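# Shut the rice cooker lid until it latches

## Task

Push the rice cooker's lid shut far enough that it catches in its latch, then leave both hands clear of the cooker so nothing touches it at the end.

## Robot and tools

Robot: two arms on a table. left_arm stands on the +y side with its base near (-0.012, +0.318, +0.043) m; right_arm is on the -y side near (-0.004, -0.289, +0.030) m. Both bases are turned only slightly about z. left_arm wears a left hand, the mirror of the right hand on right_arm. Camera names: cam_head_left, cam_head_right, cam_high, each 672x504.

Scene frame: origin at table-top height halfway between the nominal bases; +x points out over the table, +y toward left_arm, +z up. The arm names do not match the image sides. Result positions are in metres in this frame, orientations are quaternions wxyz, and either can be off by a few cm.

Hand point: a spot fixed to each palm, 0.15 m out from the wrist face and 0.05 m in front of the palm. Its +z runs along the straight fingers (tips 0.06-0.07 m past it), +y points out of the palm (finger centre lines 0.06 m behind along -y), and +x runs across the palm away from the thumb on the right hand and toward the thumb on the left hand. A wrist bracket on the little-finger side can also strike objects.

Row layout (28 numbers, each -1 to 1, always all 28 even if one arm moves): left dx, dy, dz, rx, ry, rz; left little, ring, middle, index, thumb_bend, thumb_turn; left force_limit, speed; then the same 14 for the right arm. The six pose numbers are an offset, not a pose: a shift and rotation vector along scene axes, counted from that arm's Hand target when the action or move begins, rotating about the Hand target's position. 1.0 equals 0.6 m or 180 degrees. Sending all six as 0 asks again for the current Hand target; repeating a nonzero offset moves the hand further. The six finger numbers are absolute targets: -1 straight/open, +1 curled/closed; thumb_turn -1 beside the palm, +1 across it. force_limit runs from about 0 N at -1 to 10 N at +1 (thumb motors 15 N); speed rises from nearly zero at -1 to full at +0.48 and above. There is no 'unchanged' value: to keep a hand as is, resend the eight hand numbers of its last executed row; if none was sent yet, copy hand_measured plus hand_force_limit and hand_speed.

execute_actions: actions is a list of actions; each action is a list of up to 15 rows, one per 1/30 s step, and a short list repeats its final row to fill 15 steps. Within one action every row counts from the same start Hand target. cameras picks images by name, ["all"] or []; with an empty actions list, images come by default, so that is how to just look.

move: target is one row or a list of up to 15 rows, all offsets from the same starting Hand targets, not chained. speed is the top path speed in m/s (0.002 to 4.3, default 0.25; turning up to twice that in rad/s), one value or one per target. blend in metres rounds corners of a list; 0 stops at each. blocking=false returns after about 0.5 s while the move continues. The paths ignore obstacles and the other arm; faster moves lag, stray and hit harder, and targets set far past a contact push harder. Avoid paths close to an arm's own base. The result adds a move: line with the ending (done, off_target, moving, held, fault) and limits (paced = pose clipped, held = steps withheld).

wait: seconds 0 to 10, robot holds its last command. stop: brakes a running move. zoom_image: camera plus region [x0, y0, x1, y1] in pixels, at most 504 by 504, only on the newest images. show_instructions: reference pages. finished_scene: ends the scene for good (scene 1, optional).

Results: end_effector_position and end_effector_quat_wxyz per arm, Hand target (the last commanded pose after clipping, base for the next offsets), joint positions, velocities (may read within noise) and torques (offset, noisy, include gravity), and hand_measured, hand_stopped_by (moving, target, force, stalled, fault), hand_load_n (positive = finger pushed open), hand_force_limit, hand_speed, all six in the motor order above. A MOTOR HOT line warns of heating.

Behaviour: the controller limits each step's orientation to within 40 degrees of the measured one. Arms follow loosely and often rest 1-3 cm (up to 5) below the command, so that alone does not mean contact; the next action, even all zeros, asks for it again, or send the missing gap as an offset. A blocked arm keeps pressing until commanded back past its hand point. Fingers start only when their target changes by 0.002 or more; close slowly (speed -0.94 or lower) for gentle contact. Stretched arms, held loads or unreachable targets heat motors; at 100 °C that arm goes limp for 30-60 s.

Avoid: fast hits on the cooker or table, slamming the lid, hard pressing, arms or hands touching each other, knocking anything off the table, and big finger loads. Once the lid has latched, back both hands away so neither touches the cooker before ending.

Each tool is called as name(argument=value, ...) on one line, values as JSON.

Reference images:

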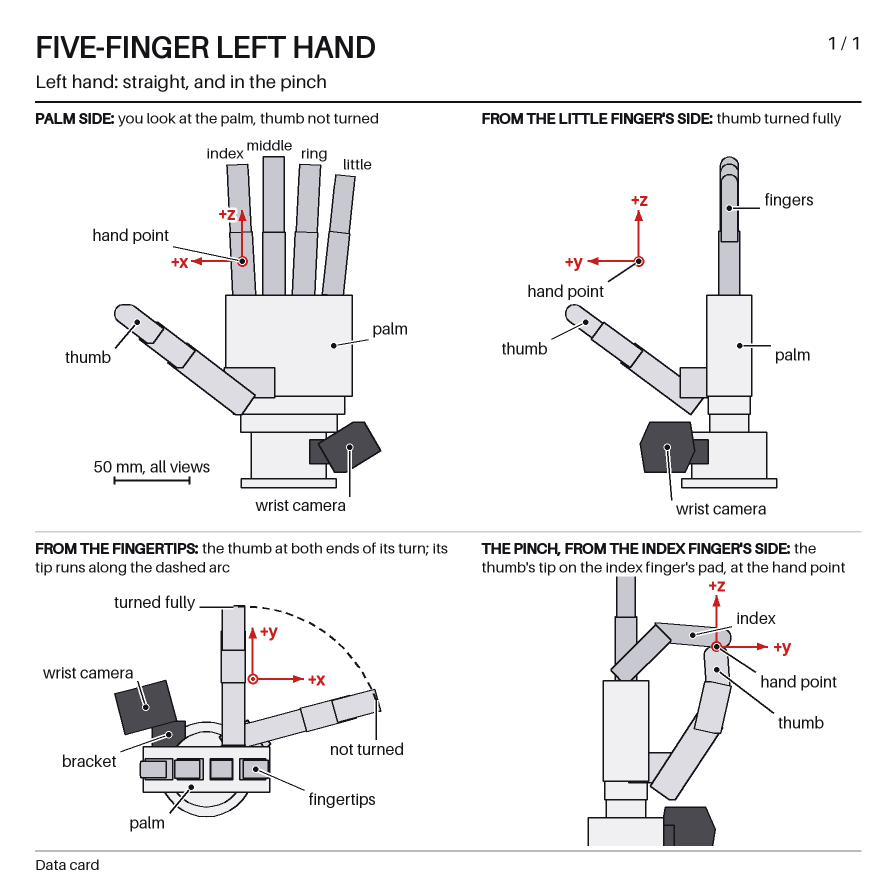

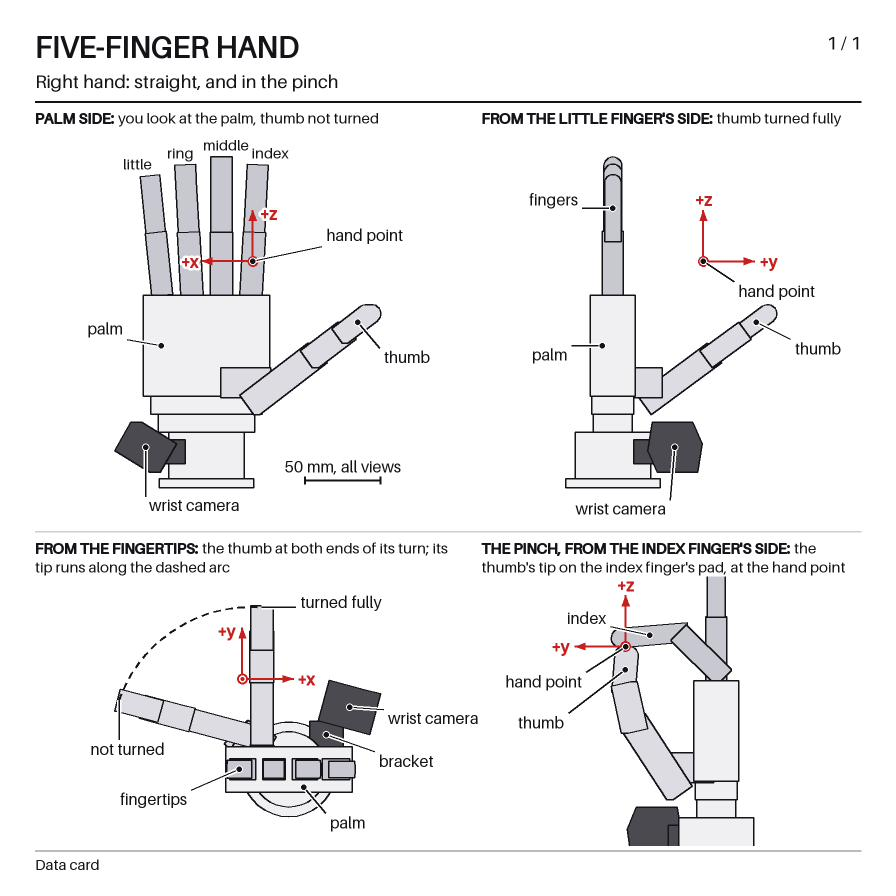

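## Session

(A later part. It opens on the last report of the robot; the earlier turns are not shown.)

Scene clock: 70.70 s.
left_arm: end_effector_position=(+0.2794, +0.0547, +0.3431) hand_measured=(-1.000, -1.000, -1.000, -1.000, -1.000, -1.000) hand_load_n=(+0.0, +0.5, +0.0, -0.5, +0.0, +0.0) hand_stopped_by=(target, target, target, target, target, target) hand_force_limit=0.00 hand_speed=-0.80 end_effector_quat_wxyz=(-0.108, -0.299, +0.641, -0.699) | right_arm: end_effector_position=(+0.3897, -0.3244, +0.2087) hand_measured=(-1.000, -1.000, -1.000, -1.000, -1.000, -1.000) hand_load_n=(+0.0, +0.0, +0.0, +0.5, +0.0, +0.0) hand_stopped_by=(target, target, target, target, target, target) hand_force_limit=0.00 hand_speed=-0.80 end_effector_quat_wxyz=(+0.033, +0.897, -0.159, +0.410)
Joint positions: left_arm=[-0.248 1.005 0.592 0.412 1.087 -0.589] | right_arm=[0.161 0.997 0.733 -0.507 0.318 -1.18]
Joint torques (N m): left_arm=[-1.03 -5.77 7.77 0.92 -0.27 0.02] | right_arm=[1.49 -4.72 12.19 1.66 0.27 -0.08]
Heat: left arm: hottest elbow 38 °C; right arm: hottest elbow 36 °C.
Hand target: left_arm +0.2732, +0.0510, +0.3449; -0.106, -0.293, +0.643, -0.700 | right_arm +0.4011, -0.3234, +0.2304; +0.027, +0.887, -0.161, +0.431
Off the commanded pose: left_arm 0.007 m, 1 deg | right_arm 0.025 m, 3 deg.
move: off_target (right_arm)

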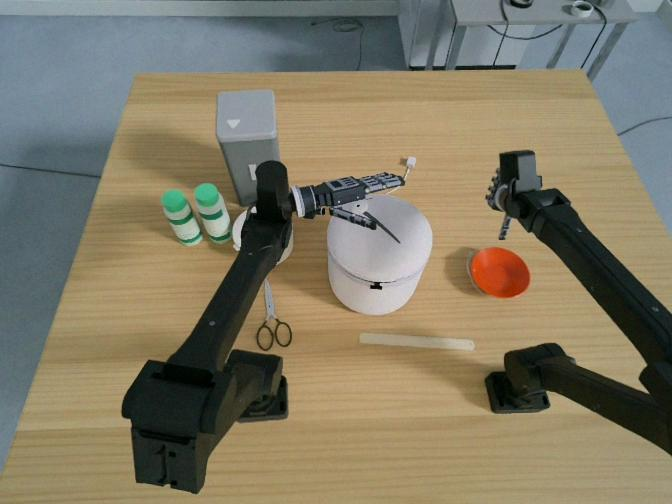

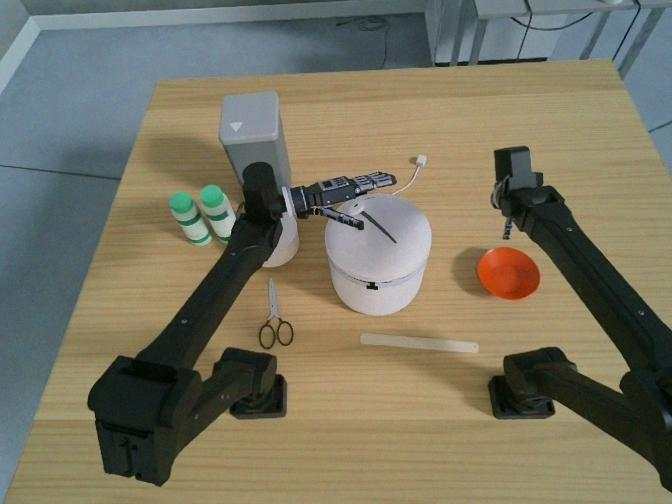

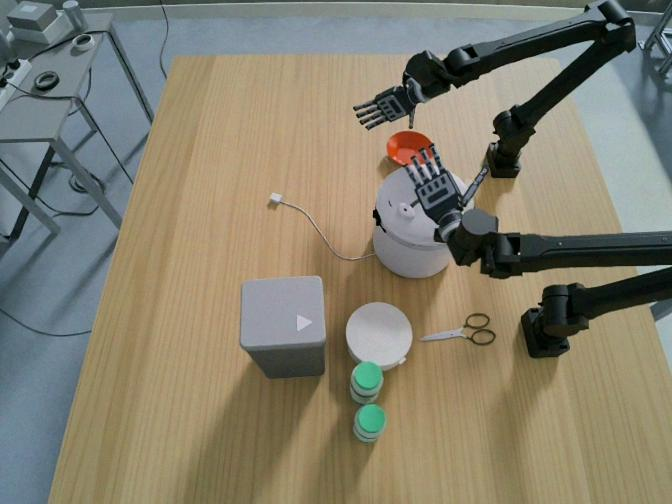

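move(target=[[-0.052,-0.048,-0.02,0.038,-0.283,0.020,-1,-1,-1,-1,-1,-1,0,-0.8,0,0,0,0,0,0,-1,-1,-1,-1,-1,-1,0,-0.8],[-0.052,-0.048,-0.132,0.038,-0.283,0.020,-1,-1,-1,-1,-1,-1,0,-0.8,0,0,0,0,0,0,-1,-1,-1,-1,-1,-1,0,-0.8]], speed=[0.15, 0.08], cameras=["all"])

zoom_image(camera="cam_high", region=[320, 120, 520, 320])

zoom_image(camera="cam_head_left", region=[280, 150, 480, 350])

zoom_image(camera="cam_head_right", region=[280, 150, 480, 350])

Scene clock: 81.97 s.
left_arm: end_effector_position=(+0.2440, +0.0252, +0.2660) hand_measured=(-1.000, -1.000, -1.000, -1.000, -1.000, -1.000) hand_load_n=(+0.0, +0.0, +0.0, +0.0, +0.0, +0.0) hand_stopped_by=(target, target, target, target, target, target) hand_force_limit=0.00 hand_speed=-0.80 end_effector_quat_wxyz=(+0.215, +0.004, +0.660, -0.720) | right_arm: end_effector_position=(+0.3897, -0.3244, +0.2087) hand_measured=(-1.000, -1.000, -1.000, -1.000, -1.000, -1.000) hand_load_n=(+0.0, +0.0, +0.0, -0.5, +0.0, +0.0) hand_stopped_by=(target, target, target, target, target, target) hand_force_limit=0.00 hand_speed=-0.80 end_effector_quat_wxyz=(+0.033, +0.897, -0.159, +0.410)
Joint positions: left_arm=[-0.473 0.933 0.302 0.826 0.851 0.149] | right_arm=[0.161 0.997 0.733 -0.507 0.318 -1.18]
Joint torques (N m): left_arm=[-0.97 -1.73 7.01 2.52 -0.34 -0.05] | right_arm=[0.97 -4.89 11.92 1.57 0.26 -0.04]
Heat: left arm: hottest elbow 38 °C; right arm: hottest elbow 37 °C.
Hand target: left_arm +0.2420, +0.0222, +0.2657; +0.219, +0.011, +0.656, -0.722 | right_arm +0.4011, -0.3234, +0.2304; +0.027, +0.887, -0.161, +0.431
Off the commanded pose: left_arm 0.004 m, 1 deg | right_arm 0.025 m, 3 deg.
move: off_target (right_arm)

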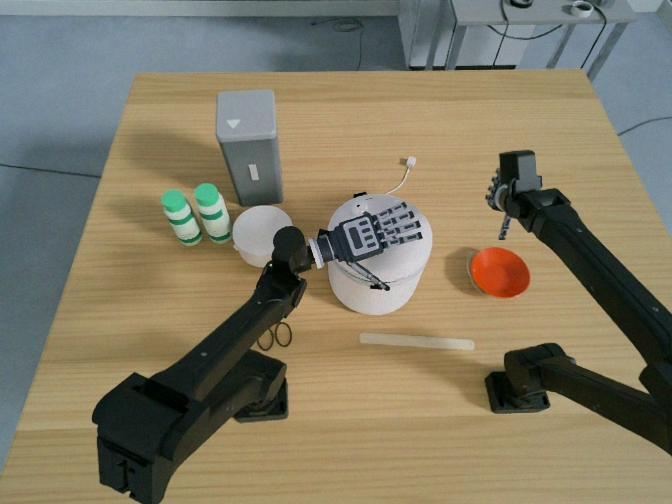

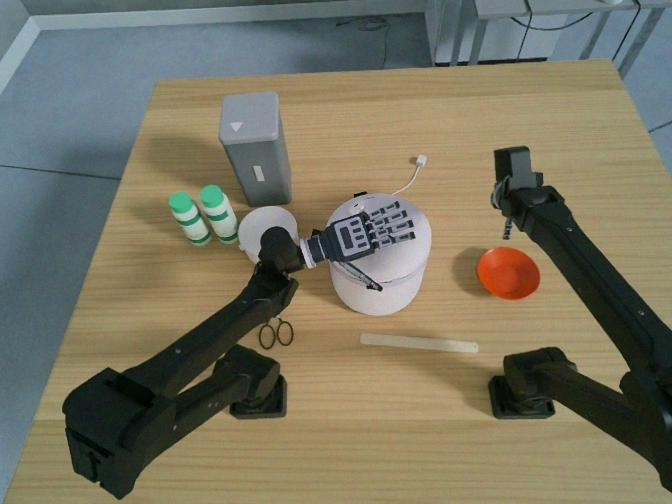

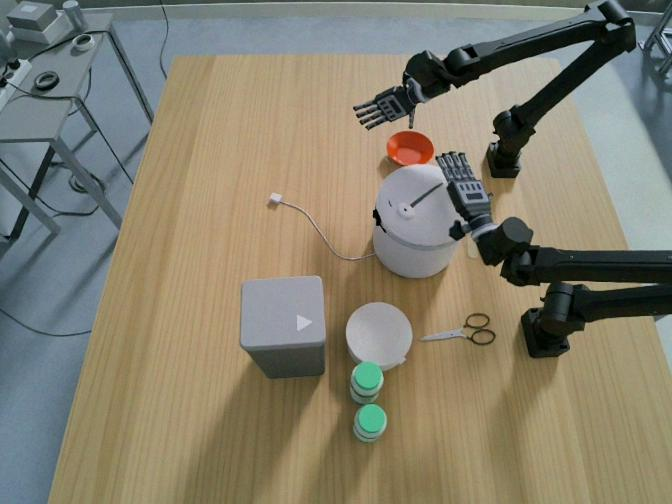

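Scaled by 2.520 from the camera's 672x504 image, which has a finer 960x720 frame.

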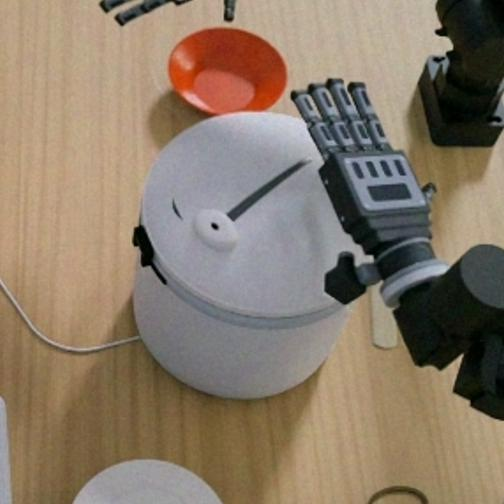

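Scaled by 2.520 from the camera's 672x504 image, which has a finer 960x720 frame.

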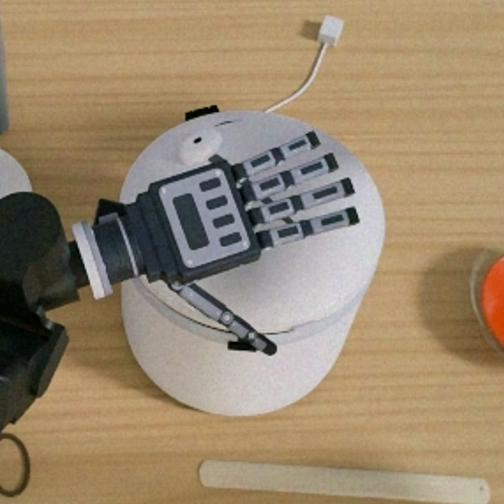

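Scaled by 2.520 from the camera's 672x504 image, which has a finer 960x720 frame.

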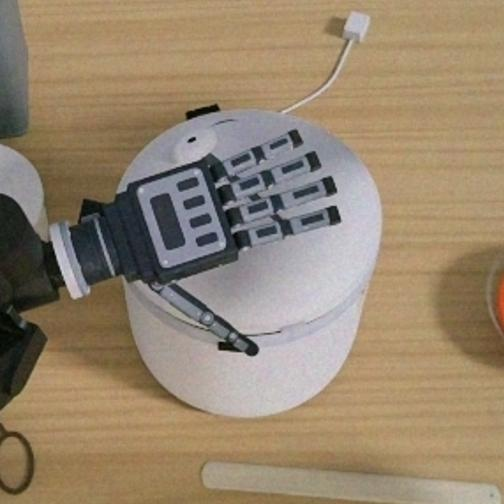

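move(target=[0,0,-0.12,0,0,0,-1,-1,-1,-1,-1,-1,0,-0.8,0,0,0,0,0,0,-1,-1,-1,-1,-1,-1,0,-0.8], speed=0.05, cameras=["all"])

zoom_image(camera="cam_high", region=[320, 120, 520, 320])

zoom_image(camera="cam_head_left", region=[280, 150, 480, 350])

Scene clock: 84.90 s.
left_arm: end_effector_position=(+0.2450, +0.0256, +0.2155) hand_measured=(-1.000, -1.000, -1.000, -1.000, -1.000, -1.000) hand_load_n=(+0.0, +0.0, +0.0, +0.0, +0.5, +0.0) hand_stopped_by=(target, target, target, target, target, target) hand_force_limit=0.00 hand_speed=-0.80 end_effector_quat_wxyz=(-0.245, -0.032, -0.639, +0.728) | right_arm: end_effector_position=(+0.3897, -0.3244, +0.2087) hand_measured=(-1.000, -1.000, -1.000, -1.000, -1.000, -1.000) hand_load_n=(-0.5, +0.0, +0.0, +0.0, +0.0, +0.0) hand_stopped_by=(target, target, target, target, target, target) hand_force_limit=0.00 hand_speed=-0.80 end_effector_quat_wxyz=(+0.033, +0.897, -0.159, +0.410)
Joint positions: left_arm=[-0.473 1.23 0.205 1.302 0.851 0.166] | right_arm=[0.161 0.997 0.733 -0.507 0.318 -1.18]
Joint torques (N m): left_arm=[-0.73 -0.21 4.53 0.66 -0.32 -0.16] | right_arm=[0.79 -5.13 11.9 1.55 0.28 -0.09]
Heat: left arm: hottest elbow 38 °C; right arm: hottest elbow 37 °C.
Hand target: left_arm +0.2420, +0.0222, +0.1937; -0.219, -0.011, -0.656, +0.722 | right_arm +0.4011, -0.3234, +0.2304; +0.027, +0.887, -0.161, +0.431
Off the commanded pose: left_arm 0.022 m, 4 deg | right_arm 0.025 m, 3 deg.
move: off_target (left_arm, right_arm)

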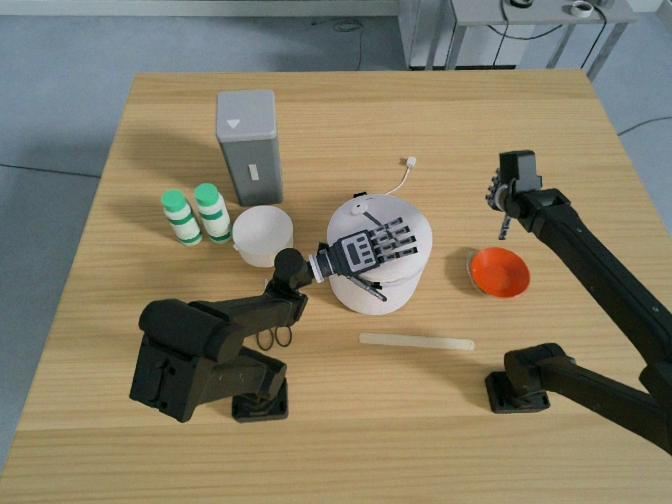

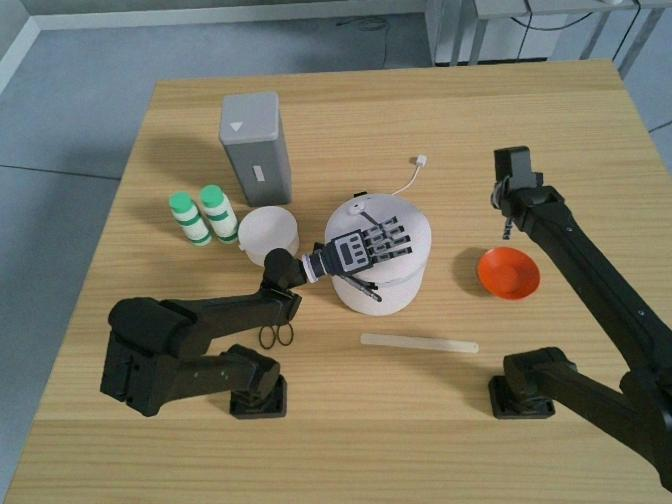

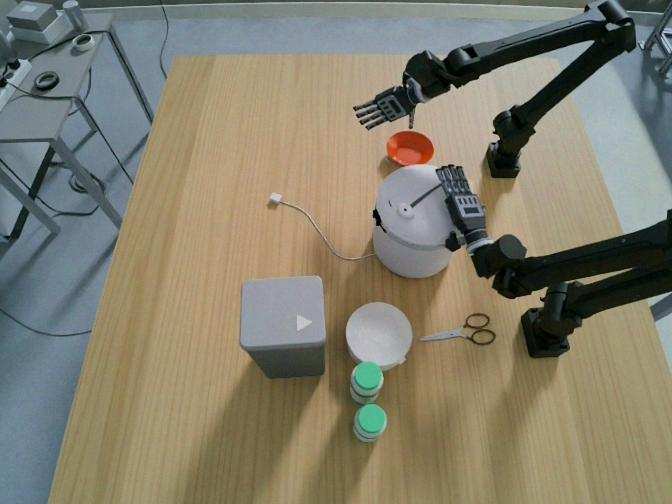

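Scaled by 2.520 from the camera's 672x504 image, which has a finer 960x720 frame.

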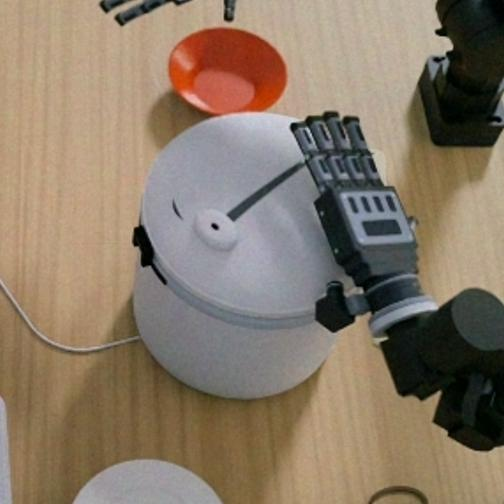

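Scaled by 2.520 from the camera's 672x504 image, which has a finer 960x720 frame.

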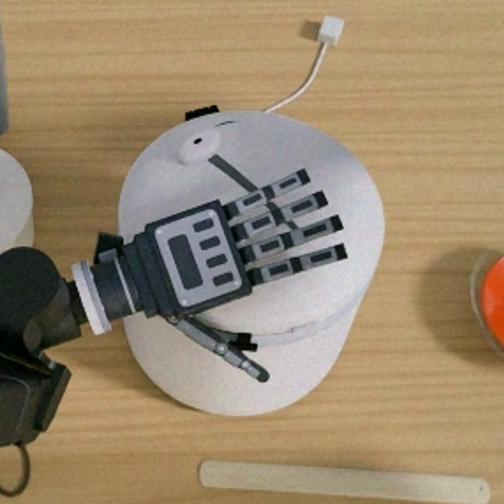

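move(target=[0,0,-0.035,0,0,0,-1,-1,-1,-1,-1,-1,0,-0.8,0,0,0,0,0,0,-1,-1,-1,-1,-1,-1,0,-0.8], speed=0.05, cameras=["all"])

zoom_image(camera="cam_high", region=[360, 160, 480, 280])

zoom_image(camera="cam_head_left", region=[310, 200, 450, 340])

Scene clock: 86.83 s.
left_arm: end_effector_position=(+0.2456, +0.0253, +0.2156) hand_measured=(-1.000, -1.000, -1.000, -1.000, -1.000, -1.000) hand_load_n=(+0.0, +0.0, +0.0, +0.0, +0.0, +0.0) hand_stopped_by=(target, target, target, target, target, target) hand_force_limit=0.00 hand_speed=-0.80 end_effector_quat_wxyz=(-0.271, -0.057, -0.620, +0.734) | right_arm: end_effector_position=(+0.3897, -0.3244, +0.2087) hand_measured=(-1.000, -1.000, -1.000, -1.000, -1.000, -1.000) hand_load_n=(+0.0, +0.0, +0.0, +0.0, +0.0, +0.0) hand_stopped_by=(target, target, target, target, target, target) hand_force_limit=0.00 hand_speed=-0.80 end_effector_quat_wxyz=(+0.033, +0.897, -0.159, +0.410)
Joint positions: left_arm=[-0.475 1.318 0.193 1.474 0.851 0.18] | right_arm=[0.161 0.997 0.733 -0.507 0.318 -1.18]
Joint torques (N m): left_arm=[-0.56 1.03 3.33 -0.42 -0.34 -0.32] | right_arm=[0.56 -5.3 12.21 1.57 0.25 -0.04]
Heat: left arm: hottest elbow 38 °C; right arm: hottest elbow 37 °C.
Hand target: left_arm +0.2420, +0.0222, +0.1727; -0.219, -0.011, -0.656, +0.722 | right_arm +0.4011, -0.3234, +0.2304; +0.027, +0.887, -0.161, +0.431
Off the commanded pose: left_arm 0.043 m, 9 deg | right_arm 0.025 m, 3 deg.
move: off_target (left_arm, right_arm)

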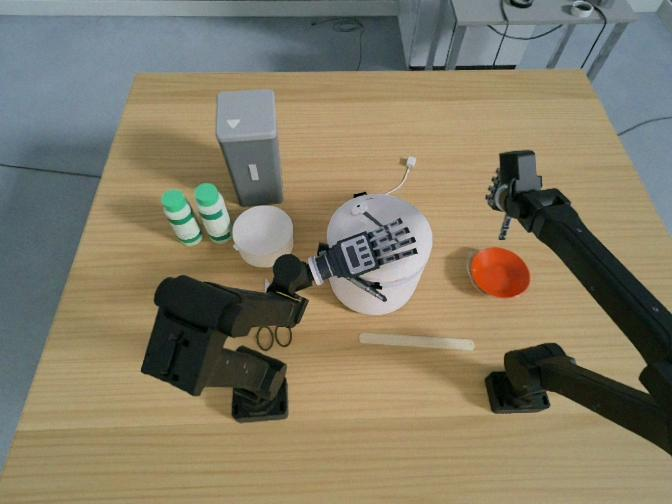

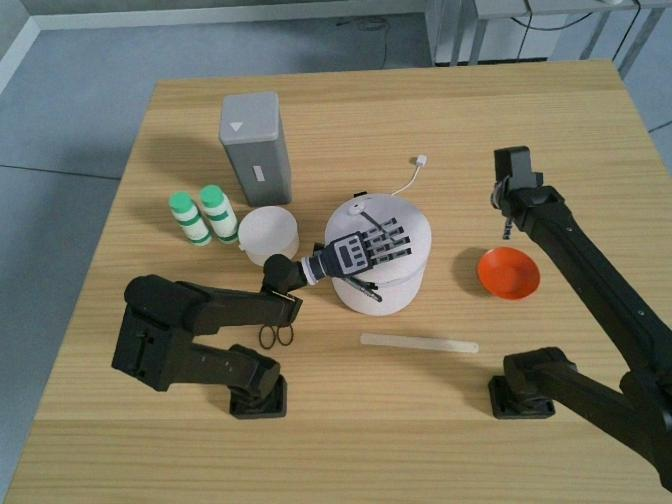

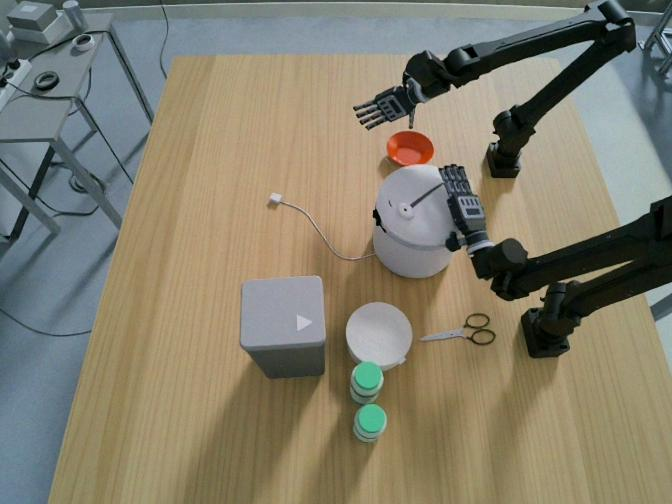

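Scaled by 4.200 from the camera's 672x504 image, which has a finer 960x720 frame.

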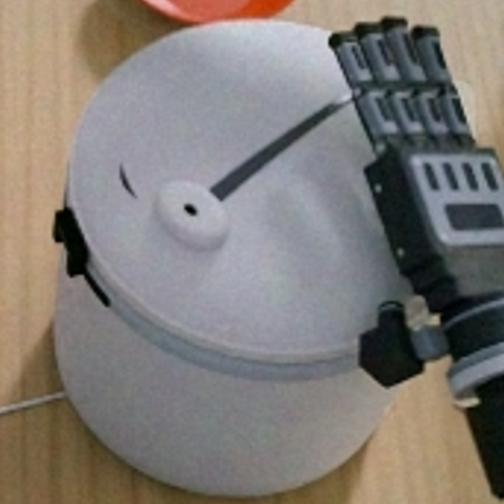

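Scaled by 3.600 from the camera's 672x504 image, which has a finer 960x720 frame.

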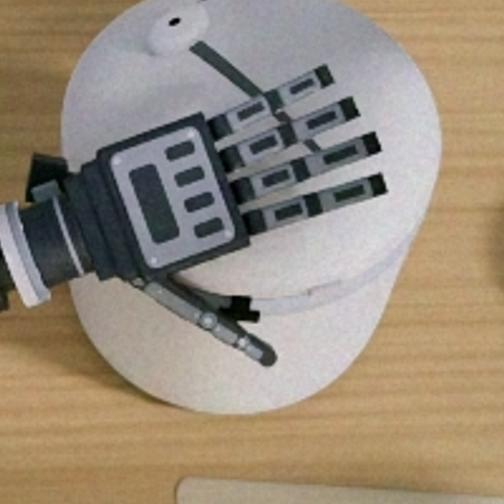

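move(target=[0,0,-0.05,0,0,0,-1,-1,-1,-1,-1,-1,0,-0.8,0,0,0,0,0,0,-1,-1,-1,-1,-1,-1,0,-0.8], speed=0.05, cameras=["all"])

zoom_image(camera="cam_high", region=[360, 160, 480, 280])

zoom_image(camera="cam_head_left", region=[310, 200, 450, 340])

Scene clock: 89.23 s.
left_arm: end_effector_position=(+0.2461, +0.0253, +0.2123) hand_measured=(-1.000, -1.000, -1.000, -1.000, -1.000, -1.000) hand_load_n=(+0.0, +0.0, +0.0, -0.5, +0.0, +0.0) hand_stopped_by=(target, target, target, target, target, target) hand_force_limit=0.00 hand_speed=-0.80 end_effector_quat_wxyz=(-0.286, -0.072, -0.610, +0.735) | right_arm: end_effector_position=(+0.3897, -0.3244, +0.2087) hand_measured=(-1.000, -1.000, -1.000, -1.000, -1.000, -1.000) hand_load_n=(+0.0, +0.0, +0.0, +0.0, +0.0, +0.0) hand_stopped_by=(target, target, target, target, target, target) hand_force_limit=0.00 hand_speed=-0.80 end_effector_quat_wxyz=(+0.033, +0.897, -0.159, +0.410)
Joint positions: left_arm=[-0.477 1.382 0.187 1.577 0.851 0.195] | right_arm=[0.161 0.997 0.733 -0.507 0.318 -1.18]
Joint torques (N m): left_arm=[-0.56 7 1.73 1.21 -0.34 -0.35] | right_arm=[1.26 -5.6 12.08 1.54 0.25 -0.1]
Heat: left arm: hottest elbow 38 °C; right arm: hottest elbow 37 °C.
Hand target: left_arm +0.2420, +0.0222, +0.1427; -0.219, -0.011, -0.656, +0.722 | right_arm +0.4011, -0.3234, +0.2304; +0.027, +0.887, -0.161, +0.431
Off the commanded pose: left_arm 0.070 m, 12 deg | right_arm 0.025 m, 3 deg.
joint read past its limit (left arm) — joint 4 (wrist pitch), upper limit.
joint sent to its limit (left arm) — joint 4 (wrist pitch), upper limit. The joint targets are off in position, not in orientation.
move: off_target (left_arm, right_arm)

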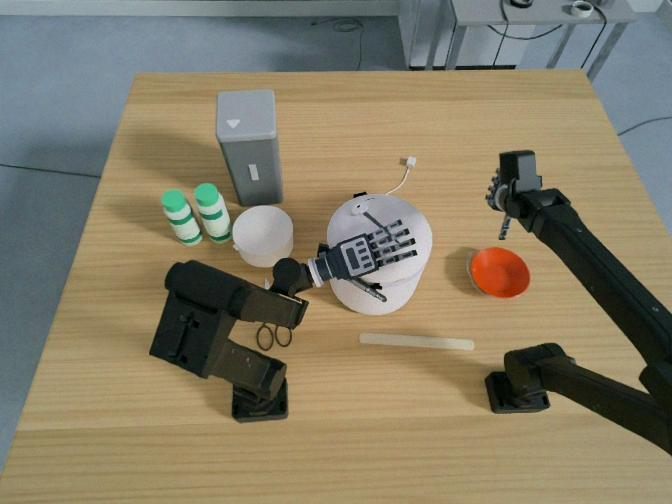

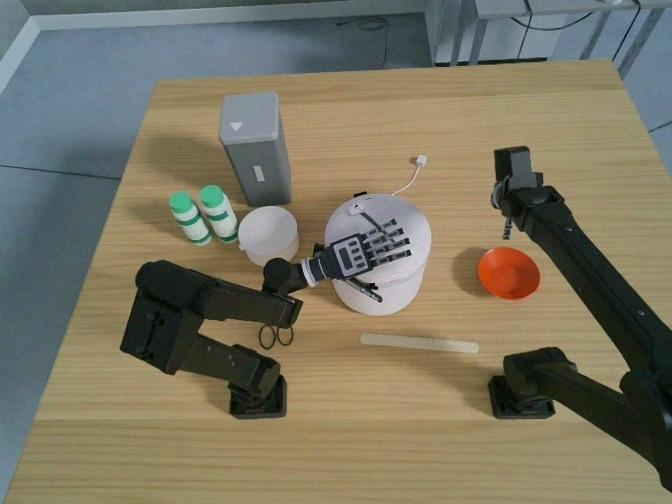

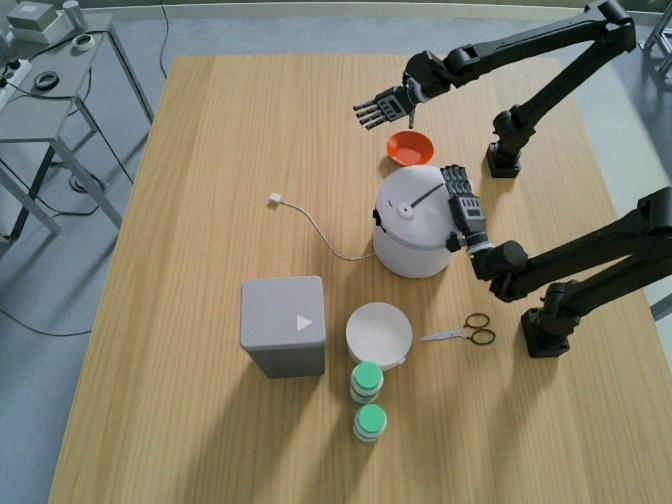

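Scaled by 4.200 from the camera's 672x504 image, which has a finer 960x720 frame.

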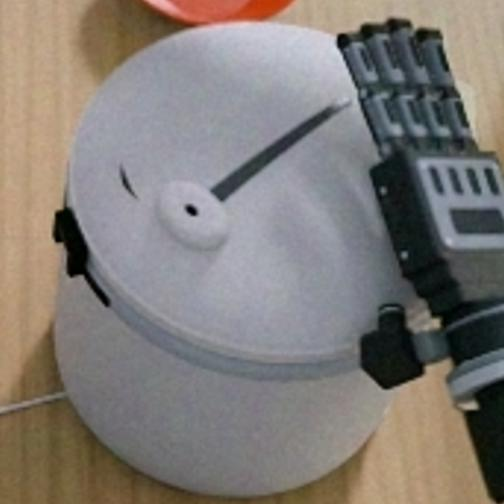

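Scaled by 3.600 from the camera's 672x504 image, which has a finer 960x720 frame.

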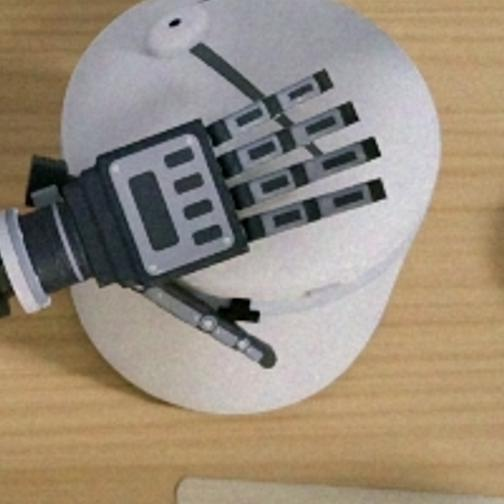

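move(target=[[0,0,0.13,0,0,0,-1,-1,-1,-1,-1,-1,0,-0.8,0,0,0,0,0,0,-1,-1,-1,-1,-1,-1,0,-0.8],[-0.1,0.1,0.35,0,0,0,-1,-1,-1,-1,-1,-1,0,-0.8,0,0,0,0,0,0,-1,-1,-1,-1,-1,-1,0,-0.8]], speed=[0.06,0.12], blend=[0.02, 0], cameras=["all"])

zoom_image(camera="cam_high", region=[360, 160, 480, 280])

zoom_image(camera="cam_head_left", region=[310, 200, 450, 340])

zoom_image(camera="cam_head_right", region=[310, 200, 450, 340])

Scene clock: 93.97 s.
left_arm: end_effector_position=(+0.1744, +0.0797, +0.3141) hand_measured=(-1.000, -1.000, -1.000, -1.000, -1.000, -1.000) hand_load_n=(+0.0, +0.0, +0.0, -0.5, +0.0, -0.5) hand_stopped_by=(target, target, target, target, target, target) hand_force_limit=0.00 hand_speed=-0.80 end_effector_quat_wxyz=(+0.188, -0.010, +0.669, -0.719) | right_arm: end_effector_position=(+0.3897, -0.3244, +0.2087) hand_measured=(-1.000, -1.000, -1.000, -1.000, -1.000, -1.000) hand_load_n=(+0.0, +0.0, +0.0, +0.0, +0.0, +0.0) hand_stopped_by=(target, target, target, target, target, target) hand_force_limit=0.00 hand_speed=-0.80 end_effector_quat_wxyz=(+0.033, +0.897, -0.159, +0.410)
Joint positions: left_arm=[-0.317 0.408 0.299 0.311 1.021 0.069] | right_arm=[0.161 0.997 0.733 -0.507 0.318 -1.18]
Joint torques (N m): left_arm=[0.97 0.91 13.7 0.85 0.02 0.04] | right_arm=[1.32 -4.84 12.05 1.55 0.29 -0.06]
Heat: left arm: hottest elbow 38 °C; right arm: hottest elbow 38 °C.
Hand target: left_arm +0.1820, +0.0822, +0.3527; +0.219, +0.011, +0.656, -0.722 | right_arm +0.4011, -0.3234, +0.2304; +0.027, +0.887, -0.161, +0.431
Off the commanded pose: left_arm 0.040 m, 5 deg | right_arm 0.025 m, 3 deg.
move: off_target (left_arm, right_arm)

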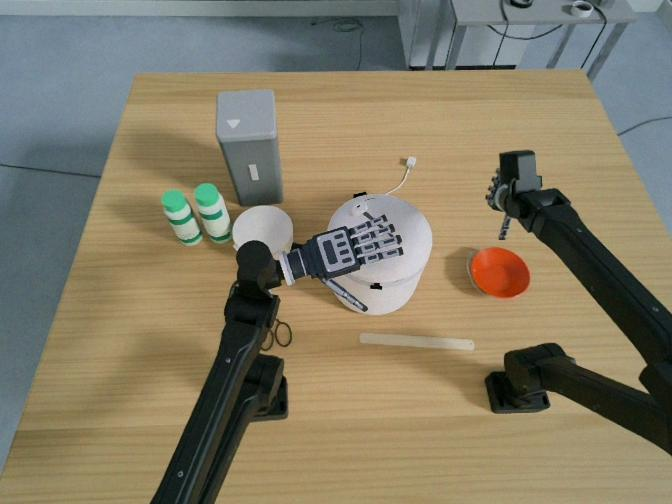

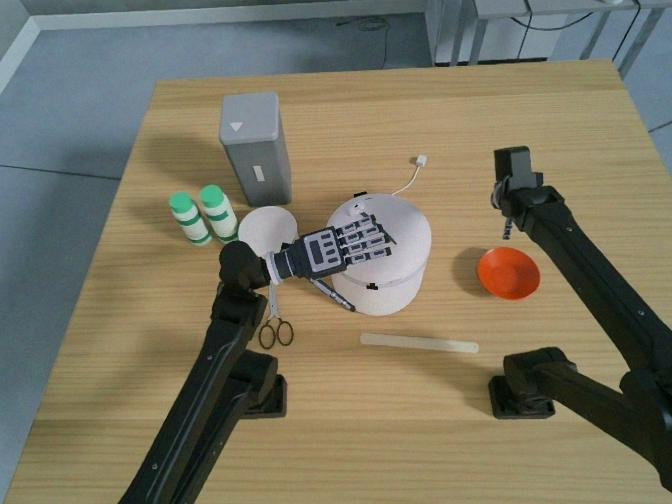

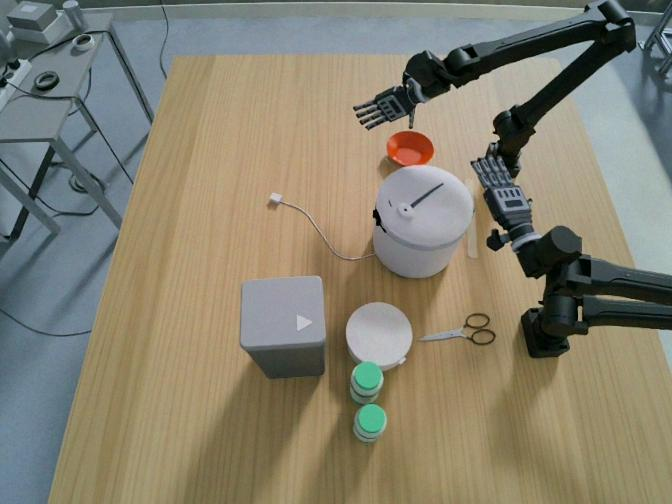

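Scaled by 4.200 from the camera's 672x504 image, which has a finer 960x720 frame.

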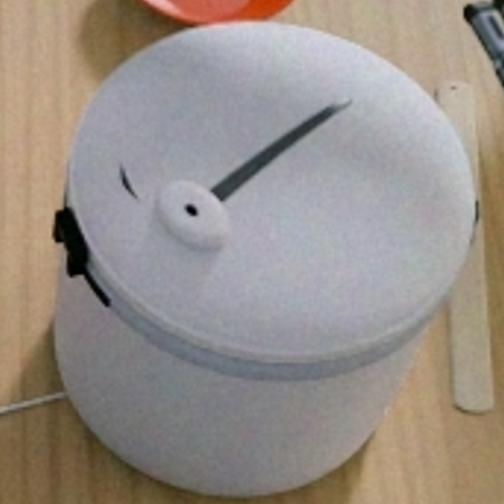

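Scaled by 3.600 from the camera's 672x504 image, which has a finer 960x720 frame.

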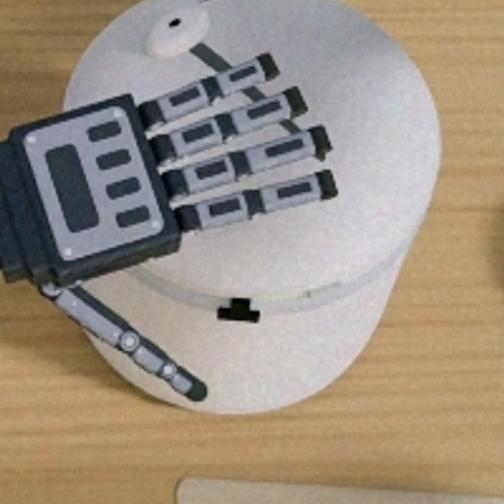

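Scaled by 3.600 from the camera's 672x504 image, which has a finer 960x720 frame.

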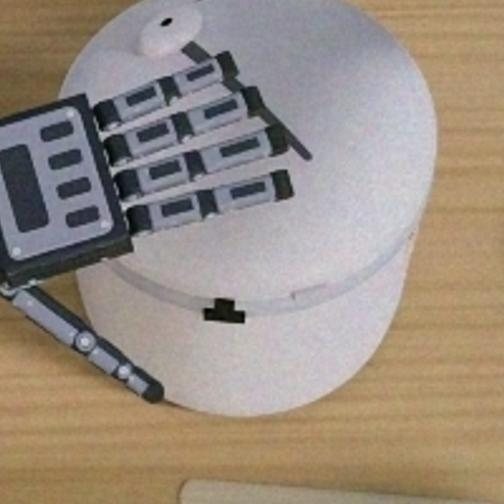

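finished_scene()

The scene is finished: the task was done.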